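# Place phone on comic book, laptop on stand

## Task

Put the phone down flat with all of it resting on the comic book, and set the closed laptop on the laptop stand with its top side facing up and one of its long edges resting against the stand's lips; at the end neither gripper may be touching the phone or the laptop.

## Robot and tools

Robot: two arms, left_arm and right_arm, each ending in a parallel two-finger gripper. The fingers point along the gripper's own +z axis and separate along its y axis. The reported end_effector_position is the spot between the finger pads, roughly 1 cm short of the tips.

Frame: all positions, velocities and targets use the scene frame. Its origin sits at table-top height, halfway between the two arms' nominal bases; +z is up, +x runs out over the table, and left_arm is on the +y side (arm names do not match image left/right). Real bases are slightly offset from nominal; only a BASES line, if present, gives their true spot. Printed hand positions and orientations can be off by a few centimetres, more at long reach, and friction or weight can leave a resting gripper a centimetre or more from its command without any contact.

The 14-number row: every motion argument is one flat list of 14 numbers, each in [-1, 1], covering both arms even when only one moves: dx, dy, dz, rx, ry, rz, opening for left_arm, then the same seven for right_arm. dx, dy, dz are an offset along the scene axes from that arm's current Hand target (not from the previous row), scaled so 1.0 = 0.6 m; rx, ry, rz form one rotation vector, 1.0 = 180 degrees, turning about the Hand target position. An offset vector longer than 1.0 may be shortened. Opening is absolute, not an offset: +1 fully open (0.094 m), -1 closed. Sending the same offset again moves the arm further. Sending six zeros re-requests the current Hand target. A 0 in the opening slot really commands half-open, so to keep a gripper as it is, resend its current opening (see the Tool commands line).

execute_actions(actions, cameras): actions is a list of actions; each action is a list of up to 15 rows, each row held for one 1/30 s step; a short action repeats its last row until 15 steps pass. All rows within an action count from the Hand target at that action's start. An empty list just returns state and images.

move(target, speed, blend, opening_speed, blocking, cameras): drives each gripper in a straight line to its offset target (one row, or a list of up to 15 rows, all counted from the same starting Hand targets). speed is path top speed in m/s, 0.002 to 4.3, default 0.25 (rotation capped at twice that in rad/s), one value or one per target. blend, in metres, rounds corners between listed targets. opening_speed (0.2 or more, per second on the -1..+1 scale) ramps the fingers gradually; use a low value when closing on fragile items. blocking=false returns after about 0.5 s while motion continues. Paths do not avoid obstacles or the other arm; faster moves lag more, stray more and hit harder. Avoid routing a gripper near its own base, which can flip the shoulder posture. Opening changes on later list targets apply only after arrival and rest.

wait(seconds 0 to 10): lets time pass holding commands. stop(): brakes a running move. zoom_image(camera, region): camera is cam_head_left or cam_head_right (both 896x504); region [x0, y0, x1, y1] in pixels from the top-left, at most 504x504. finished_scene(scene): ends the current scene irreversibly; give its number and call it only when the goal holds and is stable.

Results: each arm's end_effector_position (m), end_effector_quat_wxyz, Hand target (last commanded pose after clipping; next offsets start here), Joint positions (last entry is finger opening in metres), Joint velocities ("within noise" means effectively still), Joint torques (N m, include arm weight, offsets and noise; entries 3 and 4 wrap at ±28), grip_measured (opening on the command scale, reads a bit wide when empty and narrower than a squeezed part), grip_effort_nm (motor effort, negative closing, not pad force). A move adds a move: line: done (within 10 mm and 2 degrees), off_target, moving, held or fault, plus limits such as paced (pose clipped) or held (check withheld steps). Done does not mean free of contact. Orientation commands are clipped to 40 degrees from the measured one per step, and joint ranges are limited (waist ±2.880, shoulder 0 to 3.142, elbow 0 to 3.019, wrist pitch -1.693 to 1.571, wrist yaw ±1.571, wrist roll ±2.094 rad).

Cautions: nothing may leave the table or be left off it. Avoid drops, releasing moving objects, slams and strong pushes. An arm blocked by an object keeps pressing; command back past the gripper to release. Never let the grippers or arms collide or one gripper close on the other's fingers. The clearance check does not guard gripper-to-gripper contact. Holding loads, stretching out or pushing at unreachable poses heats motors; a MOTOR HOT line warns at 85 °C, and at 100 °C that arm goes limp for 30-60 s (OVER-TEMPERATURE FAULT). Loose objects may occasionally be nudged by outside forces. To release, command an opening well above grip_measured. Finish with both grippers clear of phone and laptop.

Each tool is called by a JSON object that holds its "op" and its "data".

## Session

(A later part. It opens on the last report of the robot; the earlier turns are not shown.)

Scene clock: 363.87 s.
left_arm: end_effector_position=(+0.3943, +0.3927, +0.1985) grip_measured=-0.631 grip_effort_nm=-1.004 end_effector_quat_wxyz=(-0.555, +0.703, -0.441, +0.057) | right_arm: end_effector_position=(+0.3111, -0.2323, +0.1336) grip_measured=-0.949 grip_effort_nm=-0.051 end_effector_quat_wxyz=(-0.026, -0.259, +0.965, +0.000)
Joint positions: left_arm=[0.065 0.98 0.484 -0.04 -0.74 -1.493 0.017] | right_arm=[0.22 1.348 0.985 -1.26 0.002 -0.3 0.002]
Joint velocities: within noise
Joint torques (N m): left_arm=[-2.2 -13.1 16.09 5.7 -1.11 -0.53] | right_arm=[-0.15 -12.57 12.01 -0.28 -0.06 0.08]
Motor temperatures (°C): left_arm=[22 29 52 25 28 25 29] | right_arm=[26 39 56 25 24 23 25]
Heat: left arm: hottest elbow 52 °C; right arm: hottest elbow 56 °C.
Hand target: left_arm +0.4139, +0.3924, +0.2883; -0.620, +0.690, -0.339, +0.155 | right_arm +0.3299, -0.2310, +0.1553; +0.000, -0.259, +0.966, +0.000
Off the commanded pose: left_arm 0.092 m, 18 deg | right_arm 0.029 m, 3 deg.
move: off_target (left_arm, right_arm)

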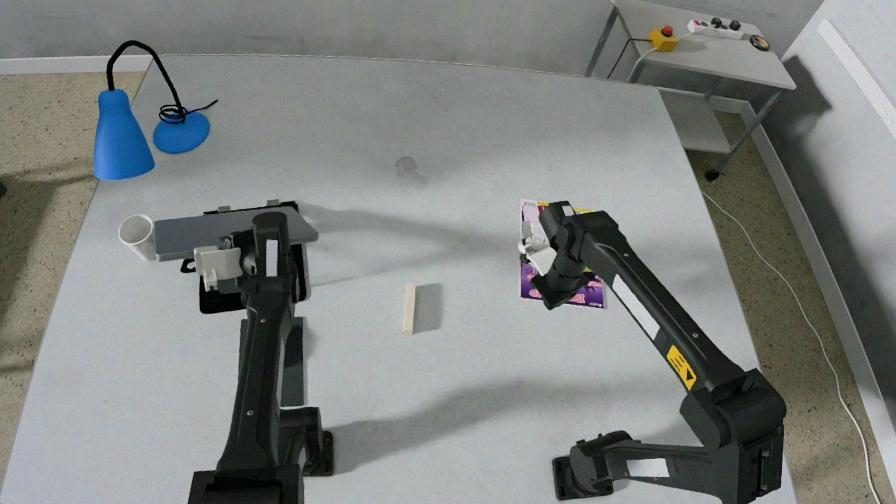

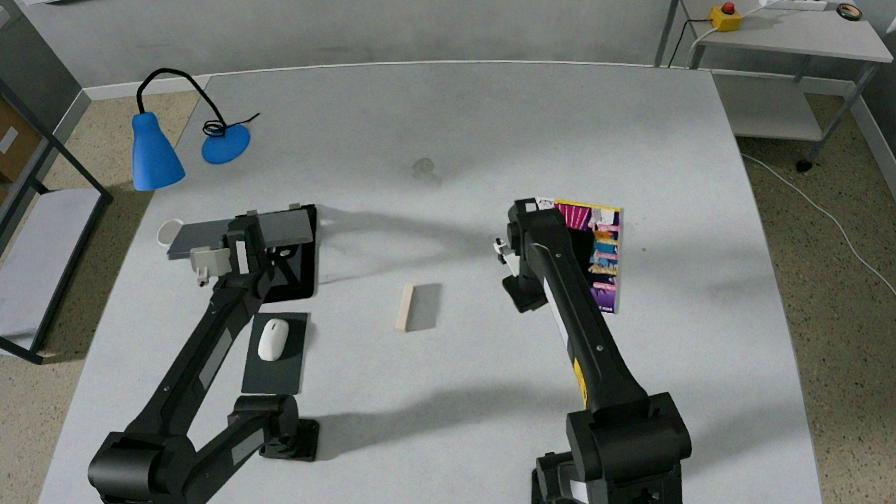

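{"op": "move", "data": {"target": [[0,-0.025,-0.11,0,0,0.01,-0.85,0,0,0,0,0,0,-0.95]], "speed": 0.08}}

{"op": "zoom_image", "data": {"camera": "cam_head_left", "region": [100, 140, 380, 350]}}

{"op": "zoom_image", "data": {"camera": "cam_head_right", "region": [100, 140, 380, 350]}}

Scene clock: 368.70 s.
left_arm: end_effector_position=(+0.3929, +0.3808, +0.1701) grip_measured=-0.631 grip_effort_nm=-1.009 end_effector_quat_wxyz=(-0.586, +0.702, -0.398, +0.073) | right_arm: end_effector_position=(+0.3111, -0.2323, +0.1336) grip_measured=-0.949 grip_effort_nm=-0.046 end_effector_quat_wxyz=(-0.026, -0.259, +0.965, +0.000)
Joint positions: left_arm=[-0.002 1.074 0.396 0.202 -0.846 -1.548 0.017] | right_arm=[0.22 1.348 0.985 -1.26 0.002 -0.3 0.002]
Joint velocities: within noise
Joint torques (N m): left_arm=[-2.26 -9.17 13.37 4.88 -0.94 -0.34] | right_arm=[-0.21 -12.63 12.03 -0.28 -0.06 0.09]
Motor temperatures (°C): left_arm=[22 29 53 25 28 25 29] | right_arm=[26 39 56 25 24 23 25]
Heat: left arm: hottest elbow 53 °C; right arm: hottest elbow 56 °C.
Hand target: left_arm +0.4138, +0.3775, +0.2223; -0.622, +0.695, -0.329, +0.145 | right_arm +0.3299, -0.2310, +0.1553; +0.000, -0.259, +0.966, +0.000
Off the commanded pose: left_arm 0.056 m, 12 deg | right_arm 0.029 m, 3 deg.
move: off_target (left_arm, right_arm)

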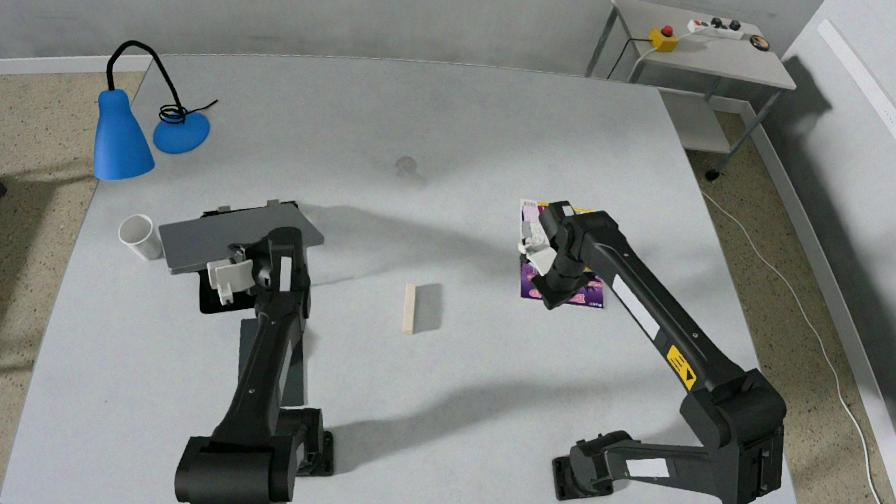

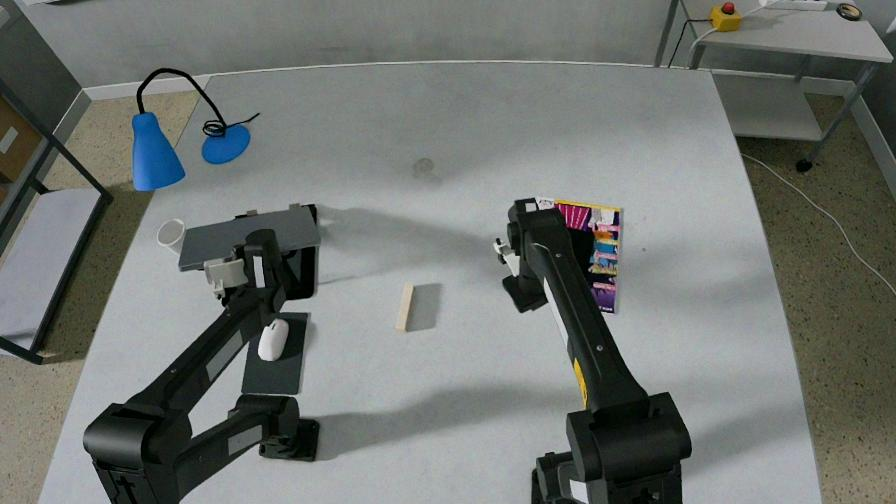

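Scaled by 1.800.

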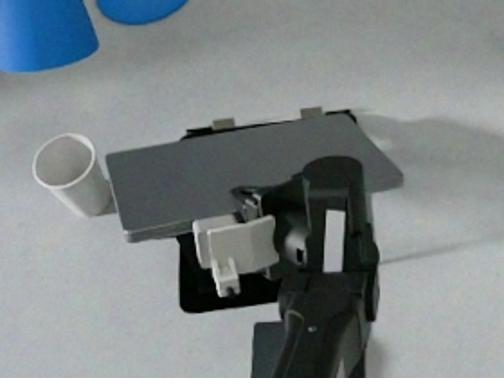

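Scaled by 1.800.

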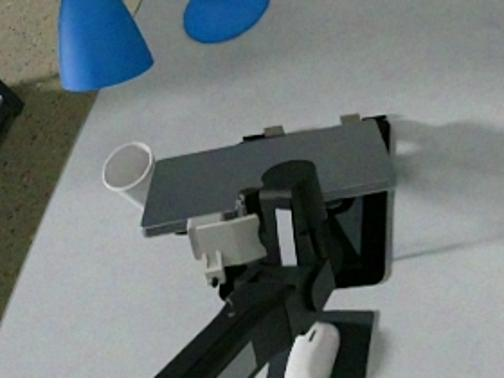

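{"op": "move", "data": {"target": [[0.0,0.0,-0.07,0,0,-0.022,-0.85,0,0,0,0,0,0,-0.95]], "speed": 0.06}}

{"op": "zoom_image", "data": {"camera": "cam_head_left", "region": [100, 140, 380, 350]}}

{"op": "zoom_image", "data": {"camera": "cam_head_right", "region": [100, 140, 380, 350]}}

Scene clock: 372.83 s.
left_arm: end_effector_position=(+0.4040, +0.3760, +0.1700) grip_measured=-0.631 grip_effort_nm=-1.009 end_effector_quat_wxyz=(-0.611, +0.678, -0.388, +0.128) | right_arm: end_effector_position=(+0.3111, -0.2323, +0.1336) grip_measured=-0.949 grip_effort_nm=-0.046 end_effector_quat_wxyz=(-0.026, -0.259, +0.965, +0.000)
Joint positions: left_arm=[0.003 1.132 0.344 0.469 -0.787 -1.487 0.017] | right_arm=[0.22 1.348 0.985 -1.26 0.002 -0.3 0.002]
Joint velocities: within noise
Joint torques (N m): left_arm=[-2.02 -5.13 10.14 3.79 0.37 -0.5] | right_arm=[-0.09 -12.57 12.03 -0.28 -0.05 0.09]
Motor temperatures (°C): left_arm=[22 28 52 25 28 25 29] | right_arm=[26 39 56 25 24 23 25]
Heat: left arm: hottest elbow 52 °C; right arm: hottest elbow 56 °C.
Hand target: left_arm +0.4139, +0.3774, +0.1803; -0.617, +0.684, -0.352, +0.167 | right_arm +0.3299, -0.2310, +0.1553; +0.000, -0.259, +0.966, +0.000
Off the commanded pose: left_arm 0.014 m, 6 deg | right_arm 0.029 m, 3 deg.
move: off_target (left_arm, right_arm)

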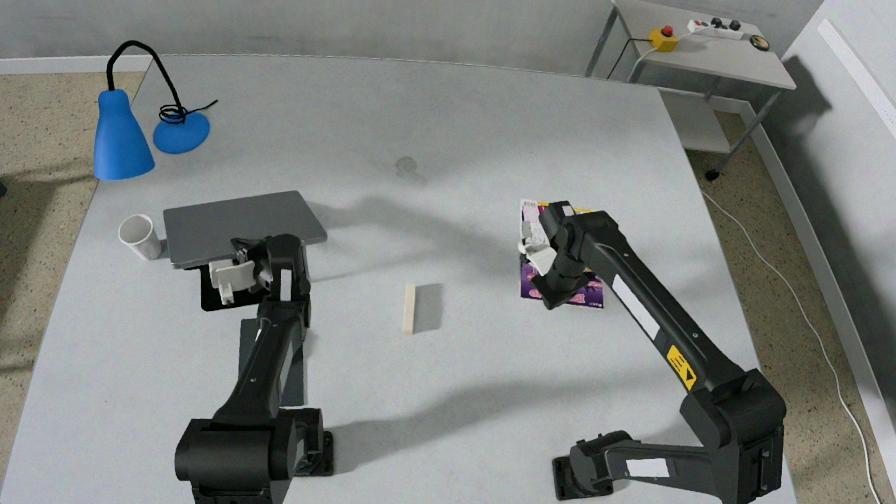

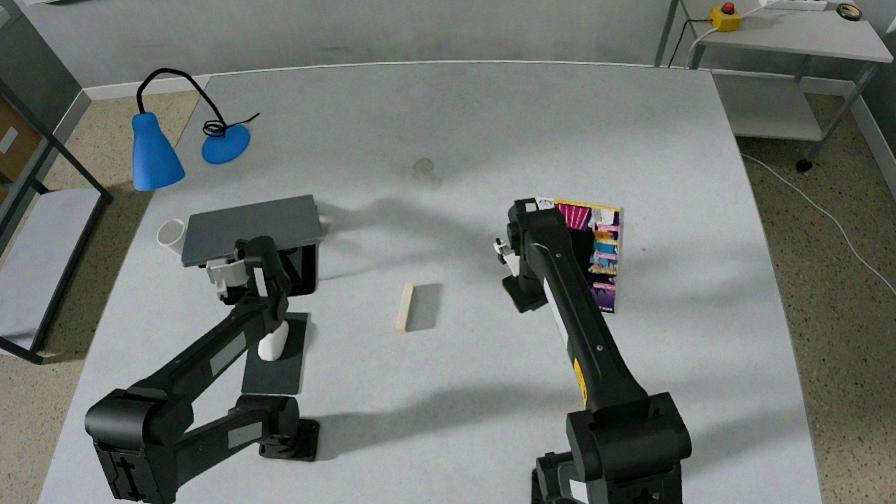

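Scaled by 1.800.

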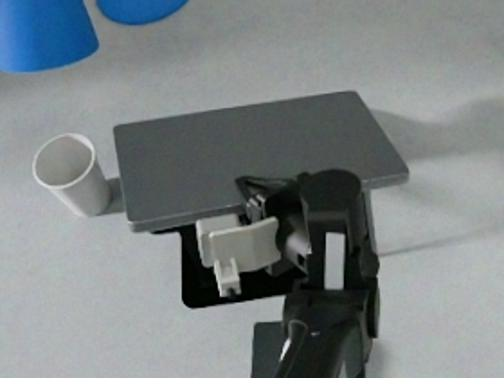

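Scaled by 1.800.

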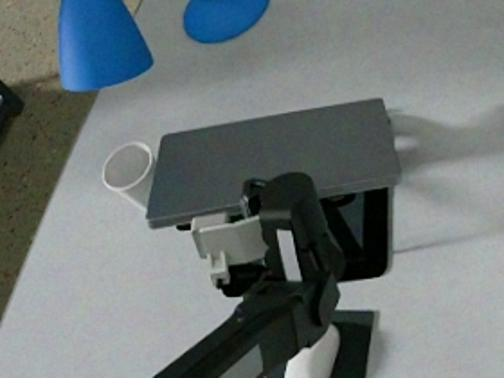

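{"op": "move", "data": {"target": [[-0.015,0.0,0.05,0,0.11,0.0,-0.85,0,0,0,0,0,0,-0.95]], "speed": 0.1}}

{"op": "zoom_image", "data": {"camera": "cam_head_left", "region": [100, 140, 380, 350]}}

{"op": "zoom_image", "data": {"camera": "cam_head_right", "region": [100, 140, 380, 350]}}

Scene clock: 382.07 s.
left_arm: end_effector_position=(+0.3893, +0.3730, +0.1674) grip_measured=-0.634 grip_effort_nm=-1.009 end_effector_quat_wxyz=(-0.522, +0.733, -0.433, +0.063) | right_arm: end_effector_position=(+0.3111, -0.2323, +0.1336) grip_measured=-0.949 grip_effort_nm=-0.046 end_effector_quat_wxyz=(-0.026, -0.259, +0.965, +0.000)
Joint positions: left_arm=[0.004 1.017 0.472 -0.123 -0.764 -1.658 0.017] | right_arm=[0.22 1.348 0.985 -1.26 0.002 -0.3 0.002]
Joint velocities: within noise
Joint torques (N m): left_arm=[-2.08 -8 16.59 0.58 -1.27 1.26] | right_arm=[-0.15 -12.57 12.04 -0.27 -0.05 0.09]
Motor temperatures (°C): left_arm=[22 28 51 25 28 25 29] | right_arm=[26 39 57 25 24 23 25]
Heat: left arm: hottest elbow 51 °C; right arm: hottest elbow 57 °C.
Hand target: left_arm +0.4049, +0.3774, +0.2102; -0.547, +0.702, -0.453, +0.047 | right_arm +0.3299, -0.2310, +0.1553; +0.000, -0.259, +0.966, +0.000
Off the commanded pose: left_arm 0.046 m, 5 deg | right_arm 0.029 m, 3 deg.
move: off_target (left_arm, right_arm)

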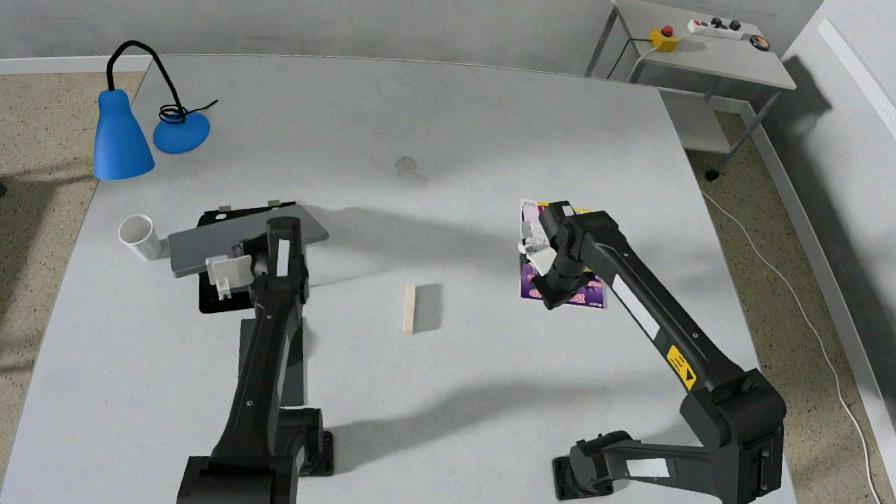

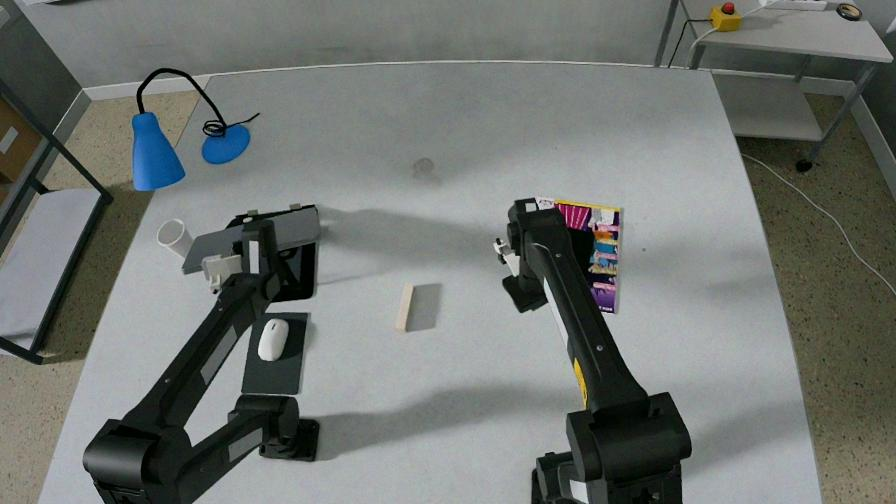

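Scaled by 1.800.

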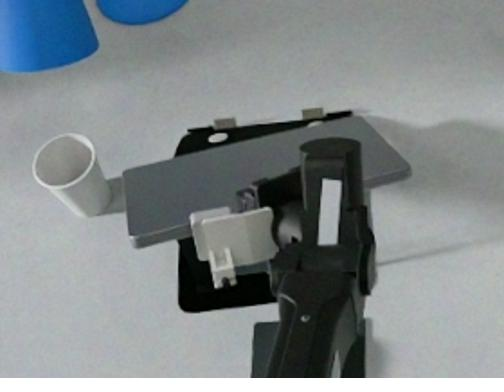

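Scaled by 1.800.

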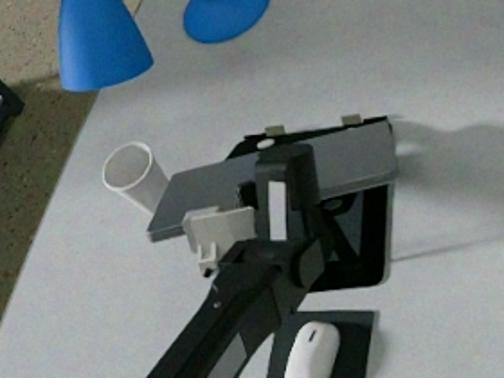

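{"op": "move", "data": {"target": [[0.015,-0.005,0.02,0,0,-0.03,-0.85,0,0,0,0,0,0,-0.95]], "speed": 0.1}}

{"op": "zoom_image", "data": {"camera": "cam_head_left", "region": [100, 140, 380, 350]}}

{"op": "zoom_image", "data": {"camera": "cam_head_right", "region": [100, 140, 380, 350]}}

Scene clock: 387.63 s.
left_arm: end_effector_position=(+0.3910, +0.3739, +0.1724) grip_measured=-0.634 grip_effort_nm=-1.009 end_effector_quat_wxyz=(-0.516, +0.720, -0.459, +0.071) | right_arm: end_effector_position=(+0.3111, -0.2323, +0.1336) grip_measured=-0.949 grip_effort_nm=-0.046 end_effector_quat_wxyz=(-0.026, -0.259, +0.965, +0.000)
Joint positions: left_arm=[0.029 0.989 0.472 -0.125 -0.699 -1.588 0.017] | right_arm=[0.22 1.348 0.985 -1.26 0.002 -0.3 0.002]
Joint velocities: within noise
Joint torques (N m): left_arm=[-1.73 -7.94 17.52 1.01 -0.12 1.4] | right_arm=[-0.21 -12.57 12.03 -0.29 -0.05 0.08]
Motor temperatures (°C): left_arm=[22 28 52 25 28 25 29] | right_arm=[26 39 57 25 24 23 25]
Heat: left arm: hottest elbow 52 °C; right arm: hottest elbow 57 °C.
Hand target: left_arm +0.4139, +0.3745, +0.2223; -0.544, +0.680, -0.486, +0.073 | right_arm +0.3299, -0.2310, +0.1553; +0.000, -0.259, +0.966, +0.000
Off the commanded pose: left_arm 0.055 m, 6 deg | right_arm 0.029 m, 3 deg.
move: off_target (left_arm, right_arm)

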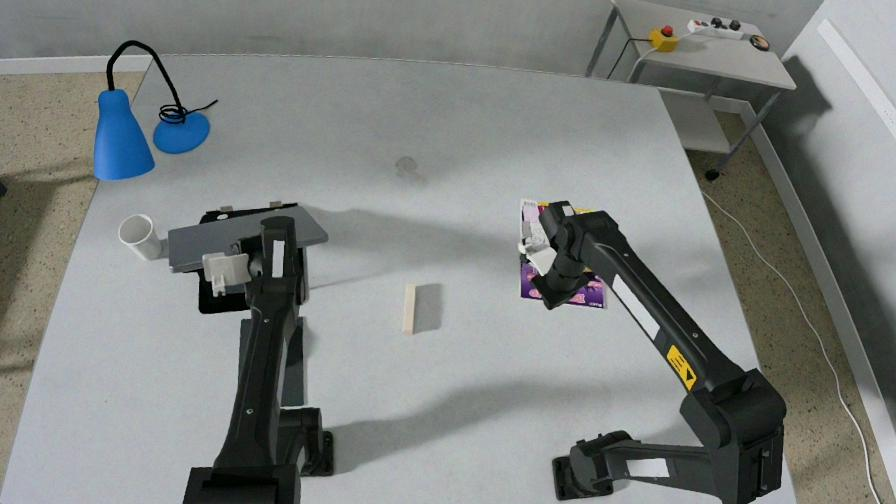

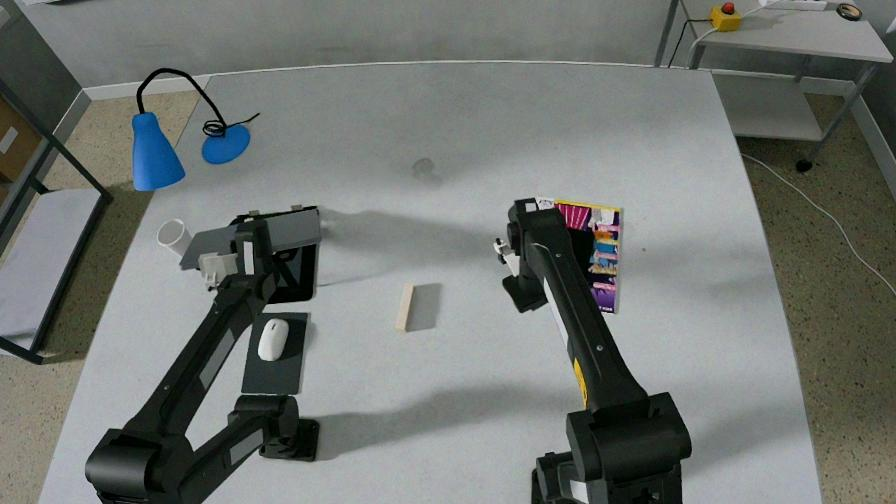

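Scaled by 1.800.

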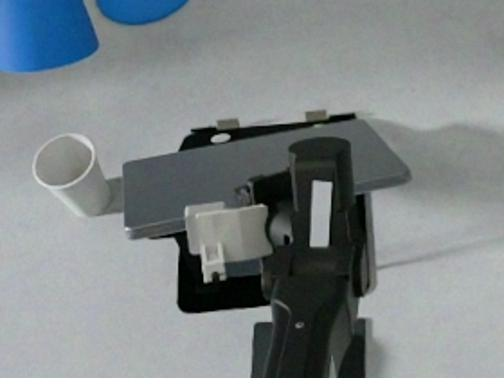

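Scaled by 1.800.

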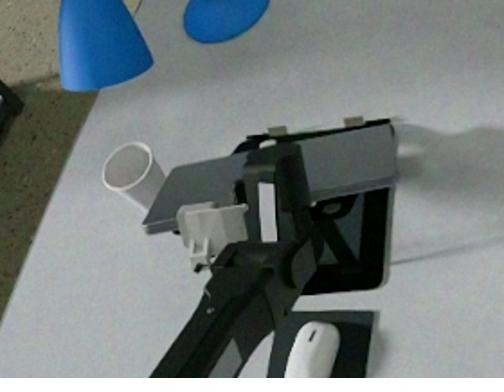

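{"op": "move", "data": {"target": [[0.0,-0.0,0.06,0,0,0,-0.85,0,0,0,0,0,0,-0.95],[0.02,-0.0,0.06,0,0,-0.03,-0.85,0,0,0,0,0,0,-0.95]], "speed": 0.1}}

{"op": "zoom_image", "data": {"camera": "cam_head_left", "region": [100, 140, 380, 350]}}

{"op": "zoom_image", "data": {"camera": "cam_head_right", "region": [100, 140, 380, 350]}}

Scene clock: 393.73 s.
left_arm: end_effector_position=(+0.3953, +0.3699, +0.1865) grip_measured=-0.634 grip_effort_nm=-1.009 end_effector_quat_wxyz=(-0.492, +0.696, -0.517, +0.075) | right_arm: end_effector_position=(+0.3111, -0.2323, +0.1336) grip_measured=-0.949 grip_effort_nm=-0.046 end_effector_quat_wxyz=(-0.026, -0.259, +0.965, +0.000)
Joint positions: left_arm=[0.06 0.941 0.513 -0.22 -0.584 -1.479 0.017] | right_arm=[0.22 1.348 0.985 -1.26 0.002 -0.3 0.002]
Joint velocities: within noise
Joint torques (N m): left_arm=[-1.61 -9.64 20.03 2.06 -0.3 1.15] | right_arm=[-0.15 -12.63 12.03 -0.29 -0.06 0.09]
Motor temperatures (°C): left_arm=[22 28 53 25 28 26 29] | right_arm=[26 39 57 25 24 23 25]
Heat: left arm: hottest elbow 53 °C; right arm: hottest elbow 57 °C.
Hand target: left_arm +0.4259, +0.3744, +0.2583; -0.540, +0.656, -0.517, +0.098 | right_arm +0.3299, -0.2310, +0.1553; +0.000, -0.259, +0.966, +0.000
Off the commanded pose: left_arm 0.078 m, 8 deg | right_arm 0.029 m, 3 deg.
move: off_target (left_arm, right_arm)

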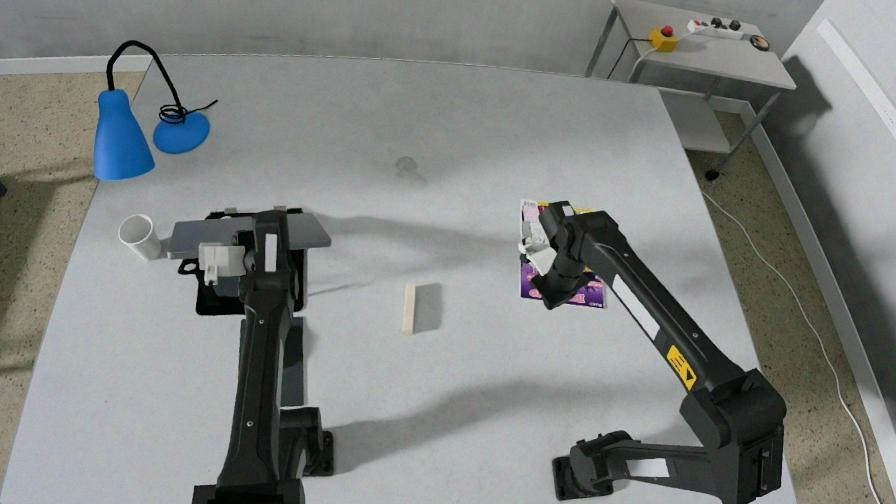

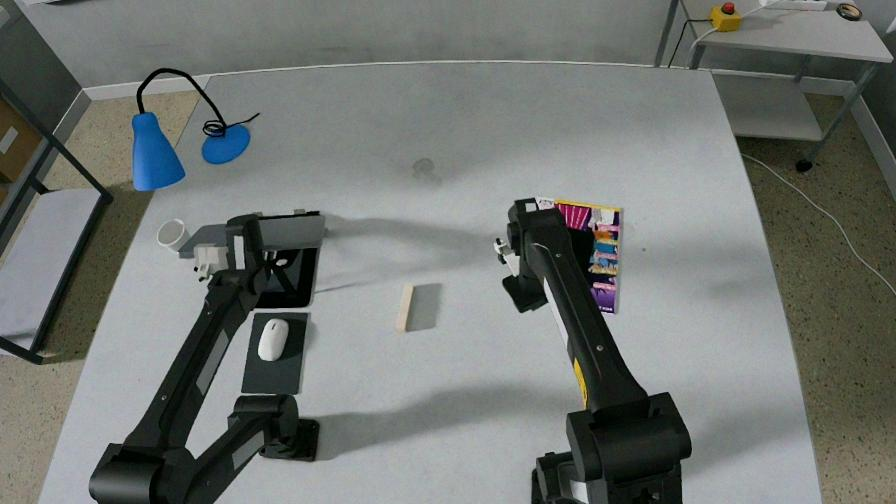

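Scaled by 1.800.

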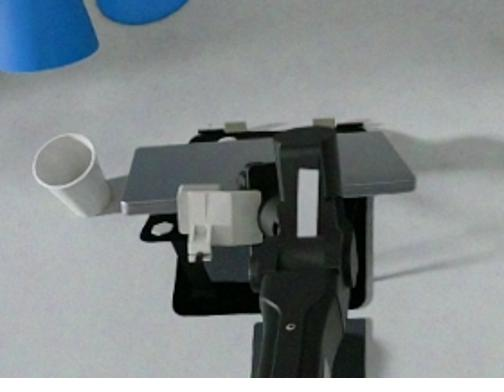

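Scaled by 1.800.

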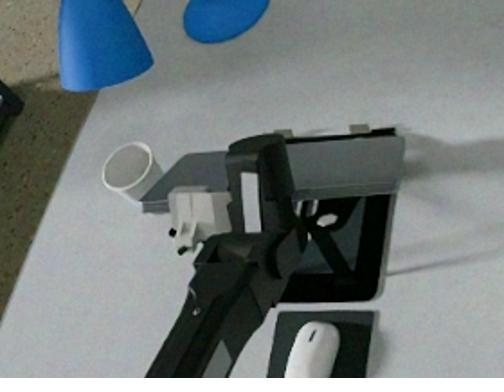

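{"op": "move", "data": {"target": [[0.01,0.0,-0.075,0,0,0,-0.85,0,0,0,0,0,0,-0.95]], "speed": 0.08}}

{"op": "zoom_image", "data": {"camera": "cam_head_left", "region": [100, 140, 380, 350]}}

{"op": "zoom_image", "data": {"camera": "cam_head_right", "region": [100, 140, 380, 350]}}

Scene clock: 399.17 s.
left_arm: end_effector_position=(+0.4191, +0.3684, +0.1785) grip_measured=-0.634 grip_effort_nm=-1.009 end_effector_quat_wxyz=(-0.504, +0.678, -0.528, +0.088) | right_arm: end_effector_position=(+0.3111, -0.2323, +0.1336) grip_measured=-0.949 grip_effort_nm=-0.046 end_effector_quat_wxyz=(-0.026, -0.260, +0.965, +0.000)
Joint positions: left_arm=[0.06 1.025 0.513 -0.084 -0.559 -1.428 0.017] | right_arm=[0.22 1.348 0.985 -1.26 0.002 -0.3 0.002]
Joint velocities: within noise
Joint torques (N m): left_arm=[-1.32 -8.47 12.96 3.15 -0.77 0.66] | right_arm=[-0.26 -12.57 12.03 -0.25 -0.06 0.08]
Motor temperatures (°C): left_arm=[22 28 53 25 28 26 29] | right_arm=[26 39 57 25 24 23 25]
Heat: left arm: hottest elbow 53 °C; right arm: hottest elbow 57 °C.
Hand target: left_arm +0.4319, +0.3744, +0.2133; -0.540, +0.656, -0.517, +0.098 | right_arm +0.3299, -0.2310, +0.1553; +0.000, -0.259, +0.966, +0.000
Off the commanded pose: left_arm 0.038 m, 5 deg | right_arm 0.029 m, 3 deg.
move: off_target (left_arm, right_arm)

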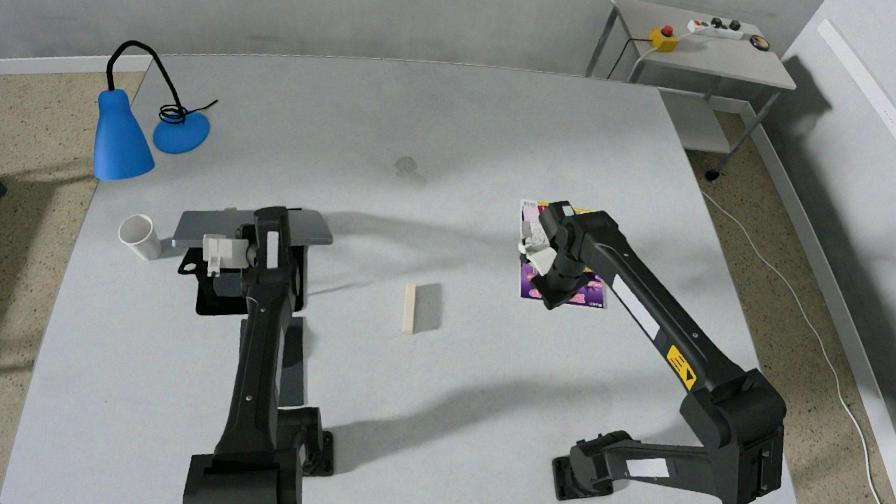

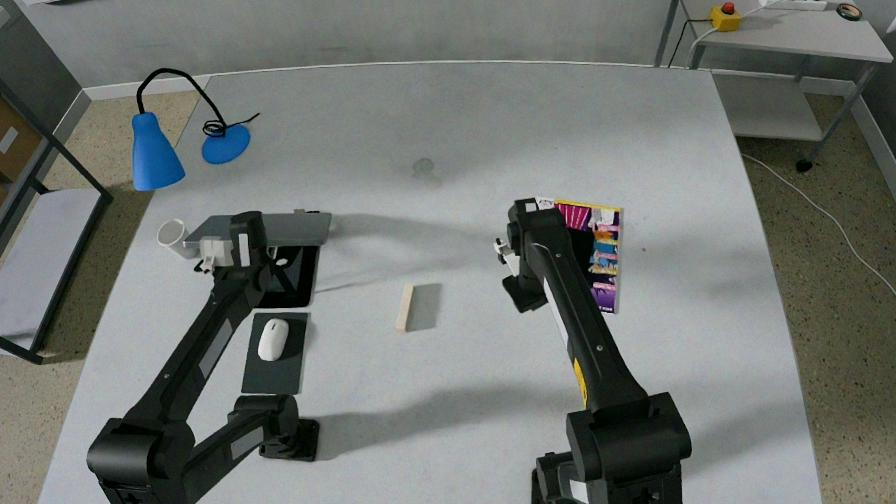

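Scaled by 1.800.

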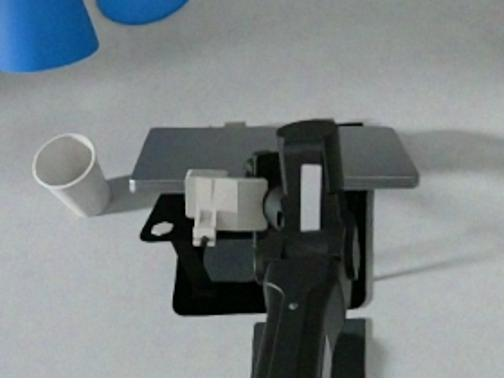

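Scaled by 1.800.

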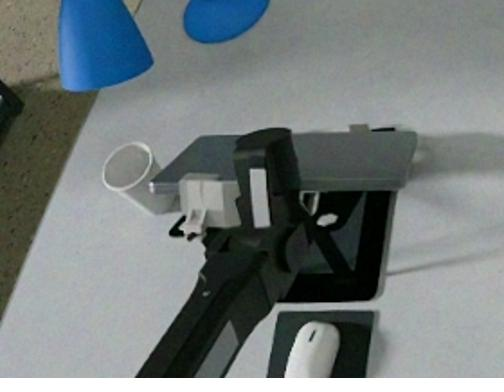

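{"op": "move", "data": {"target": [[-0.035,0.0,-0.0,0,0,0.015,-0.85,0,0,0,0,0,0,-0.95],[-0.035,0.0,-0.05,0,0,0.015,-0.85,0,0,0,0,0,0,-0.95]], "speed": 0.08}}

{"op": "zoom_image", "data": {"camera": "cam_head_left", "region": [100, 140, 380, 350]}}

{"op": "zoom_image", "data": {"camera": "cam_head_right", "region": [100, 140, 380, 350]}}

Scene clock: 405.03 s.
left_arm: end_effector_position=(+0.4072, +0.3694, +0.1655) grip_measured=-0.634 grip_effort_nm=-1.009 end_effector_quat_wxyz=(-0.516, +0.690, -0.499, +0.098) | right_arm: end_effector_position=(+0.3111, -0.2323, +0.1336) grip_measured=-0.949 grip_effort_nm=-0.051 end_effector_quat_wxyz=(-0.026, -0.260, +0.965, +0.000)
Joint positions: left_arm=[0.053 1.021 0.451 -0.003 -0.593 -1.478 0.017] | right_arm=[0.22 1.348 0.985 -1.26 0.002 -0.3 0.002]
Joint velocities: within noise
Joint torques (N m): left_arm=[-1.2 -7.41 10.74 2.71 -1.43 0.78] | right_arm=[-0.21 -12.63 12.03 -0.28 -0.05 0.09]
Motor temperatures (°C): left_arm=[22 28 52 25 28 25 29] | right_arm=[26 39 57 25 24 23 25]
Heat: left arm: hottest elbow 52 °C; right arm: hottest elbow 57 °C.
Hand target: left_arm +0.4109, +0.3745, +0.1833; -0.542, +0.668, -0.502, +0.085 | right_arm +0.3299, -0.2310, +0.1553; +0.000, -0.259, +0.966, +0.000
Off the commanded pose: left_arm 0.019 m, 4 deg | right_arm 0.029 m, 3 deg.
move: off_target (left_arm, right_arm)

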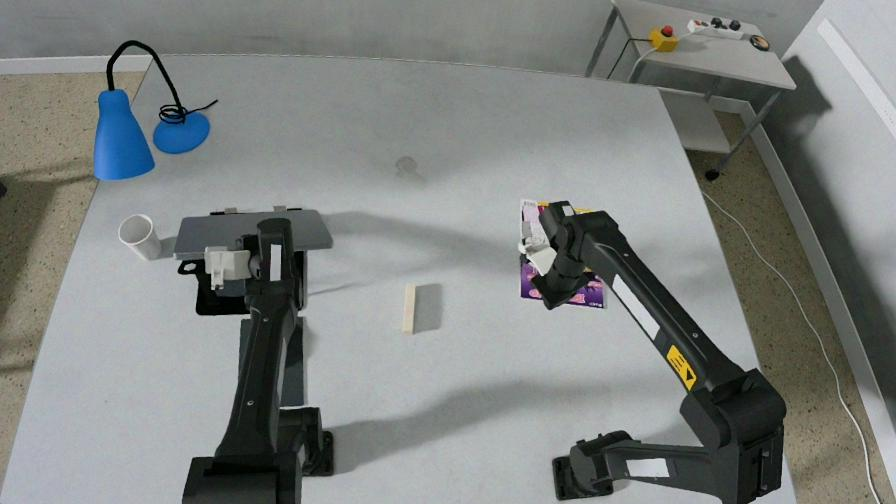

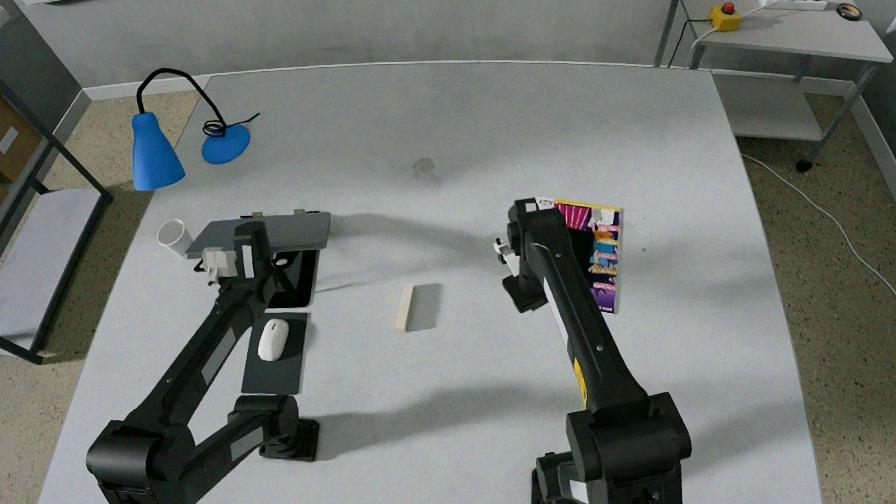

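Scaled by 1.800.

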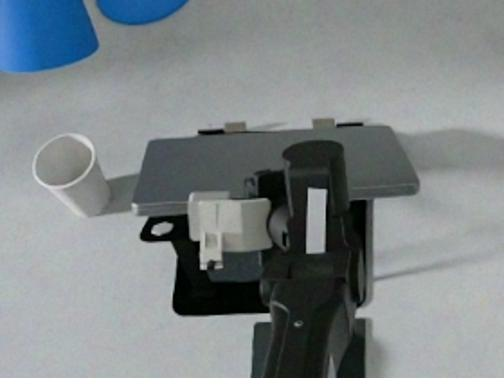

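Scaled by 1.800.

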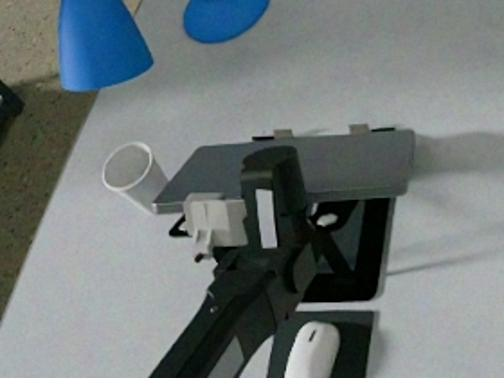

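{"op": "move", "data": {"target": [[0,0,0,0,0,0,-0.3,0,0,0,0,0,0,-0.95]], "opening_speed": 0.25}}

{"op": "zoom_image", "data": {"camera": "cam_head_left", "region": [100, 140, 380, 350]}}

{"op": "zoom_image", "data": {"camera": "cam_head_right", "region": [100, 140, 380, 350]}}

Scene clock: 411.07 s.
left_arm: end_effector_position=(+0.4050, +0.3731, +0.1675) grip_measured=-0.303 grip_effort_nm=0.134 end_effector_quat_wxyz=(-0.529, +0.674, -0.511, +0.075) | right_arm: end_effector_position=(+0.3111, -0.2323, +0.1336) grip_measured=-0.949 grip_effort_nm=-0.046 end_effector_quat_wxyz=(-0.026, -0.260, +0.965, +0.000)
Joint positions: left_arm=[0.053 1.021 0.444 0.02 -0.62 -1.41 0.033] | right_arm=[0.22 1.348 0.985 -1.26 0.002 -0.3 0.002]
Joint velocities: within noise
Joint torques (N m): left_arm=[-1.49 -7.06 11.23 2.24 -0.28 0.19] | right_arm=[-0.15 -12.63 12 -0.28 -0.05 0.09]
Motor temperatures (°C): left_arm=[22 28 50 25 29 25 29] | right_arm=[26 39 57 25 24 23 25]
Heat: left arm: hottest elbow 50 °C; right arm: hottest elbow 57 °C.
Hand target: left_arm +0.4109, +0.3745, +0.1832; -0.542, +0.668, -0.502, +0.085 | right_arm +0.3299, -0.2310, +0.1553; +0.000, -0.259, +0.966, +0.000
Off the commanded pose: left_arm 0.017 m, 2 deg | right_arm 0.029 m, 3 deg.
move: off_target (left_arm, right_arm)

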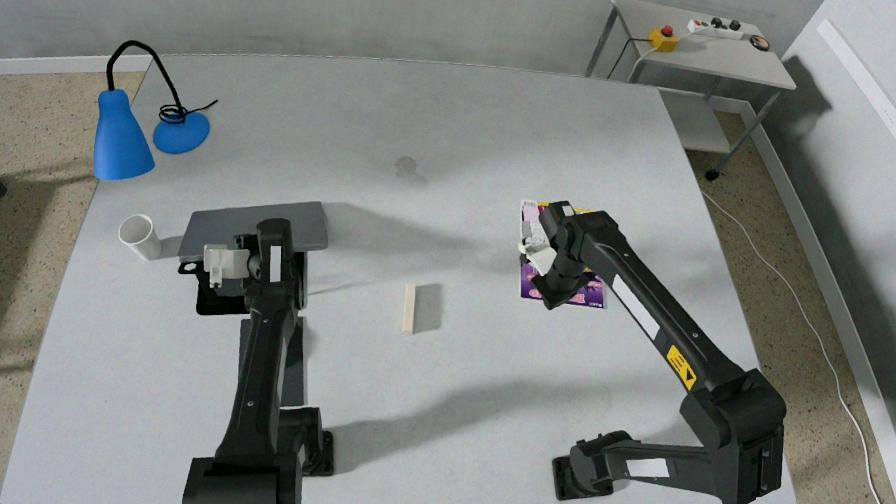

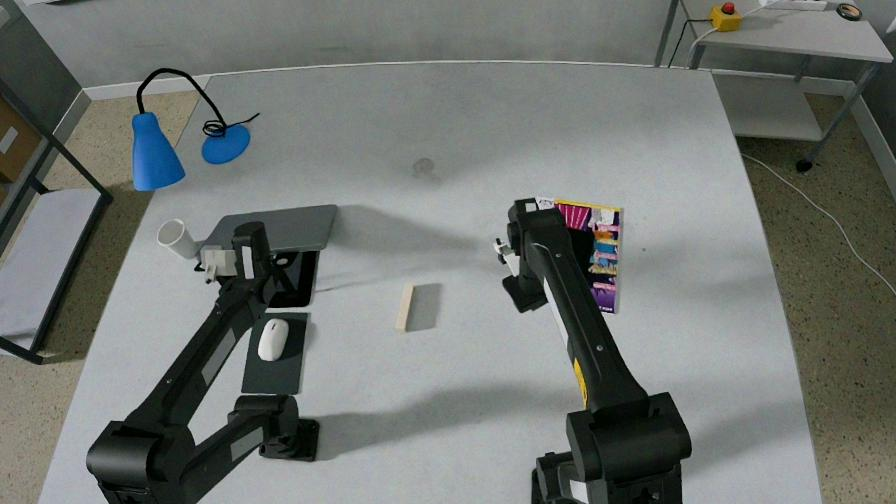

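Scaled by 1.800.

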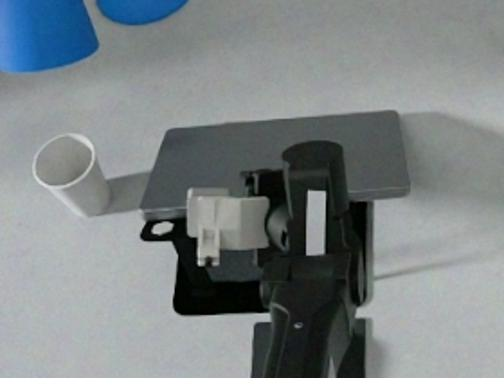

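Scaled by 1.800.

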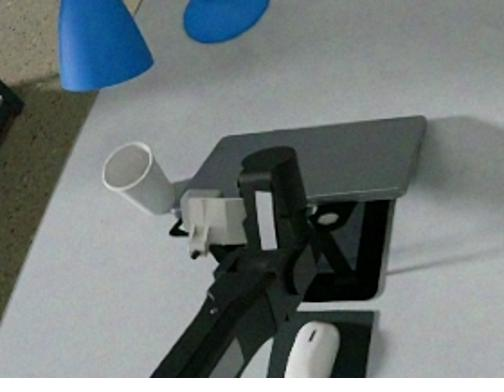

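{"op": "move", "data": {"target": [[0,0,-0.0,0,0,0,0.15,0,0,0,0,0,0,-0.95]], "opening_speed": 0.25}}

{"op": "zoom_image", "data": {"camera": "cam_head_left", "region": [100, 140, 380, 350]}}

{"op": "zoom_image", "data": {"camera": "cam_head_right", "region": [100, 140, 380, 350]}}

Scene clock: 418.50 s.
left_arm: end_effector_position=(+0.4062, +0.3732, +0.1761) grip_measured=+0.147 grip_effort_nm=0.159 end_effector_quat_wxyz=(-0.538, +0.672, -0.503, +0.085) | right_arm: end_effector_position=(+0.3111, -0.2323, +0.1336) grip_measured=-0.949 grip_effort_nm=-0.051 end_effector_quat_wxyz=(-0.026, -0.260, +0.965, +0.000)
Joint positions: left_arm=[0.053 1.006 0.444 0.037 -0.62 -1.409 0.054] | right_arm=[0.22 1.348 0.985 -1.26 0.002 -0.3 0.002]
Joint velocities: within noise
Joint torques (N m): left_arm=[-1.2 -5.36 11.33 1.62 -0.3 0.12] | right_arm=[-0.15 -12.57 12.01 -0.28 -0.05 0.08]
Motor temperatures (°C): left_arm=[22 27 50 24 28 25 29] | right_arm=[26 39 57 25 24 23 25]
Heat: left arm: hottest elbow 50 °C; right arm: hottest elbow 57 °C.
Hand target: left_arm +0.4109, +0.3745, +0.1833; -0.542, +0.668, -0.502, +0.085 | right_arm +0.3299, -0.2310, +0.1553; +0.000, -0.259, +0.966, +0.000
Off the commanded pose: left_arm 0.009 m, 1 deg | right_arm 0.029 m, 3 deg.
move: off_target (right_arm)

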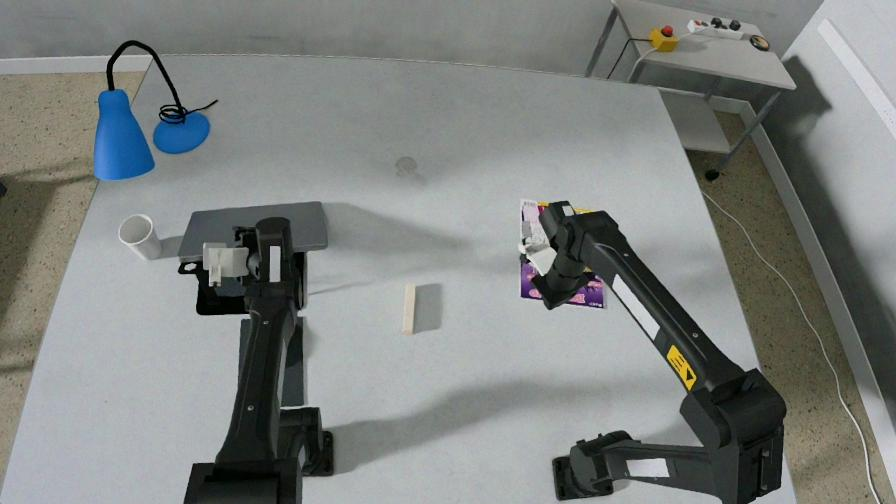

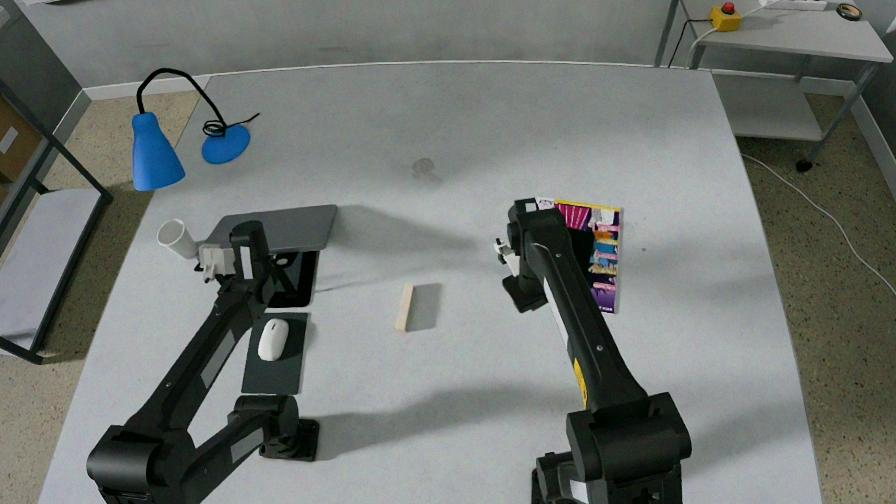

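Scaled by 1.800.

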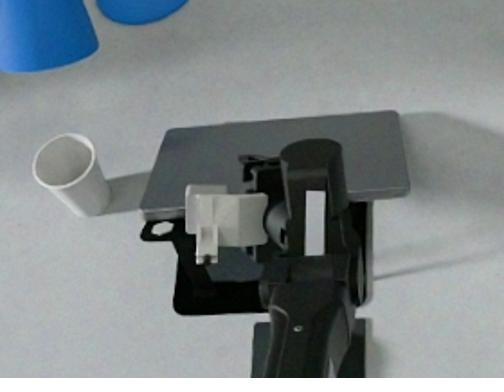

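Scaled by 1.800.

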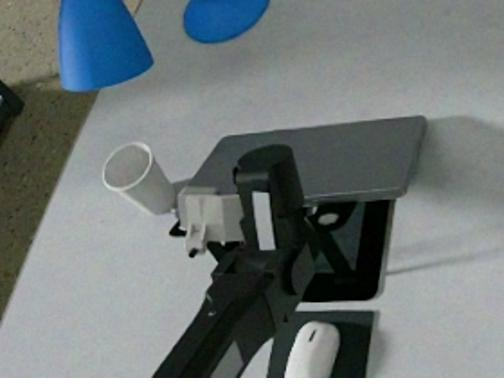

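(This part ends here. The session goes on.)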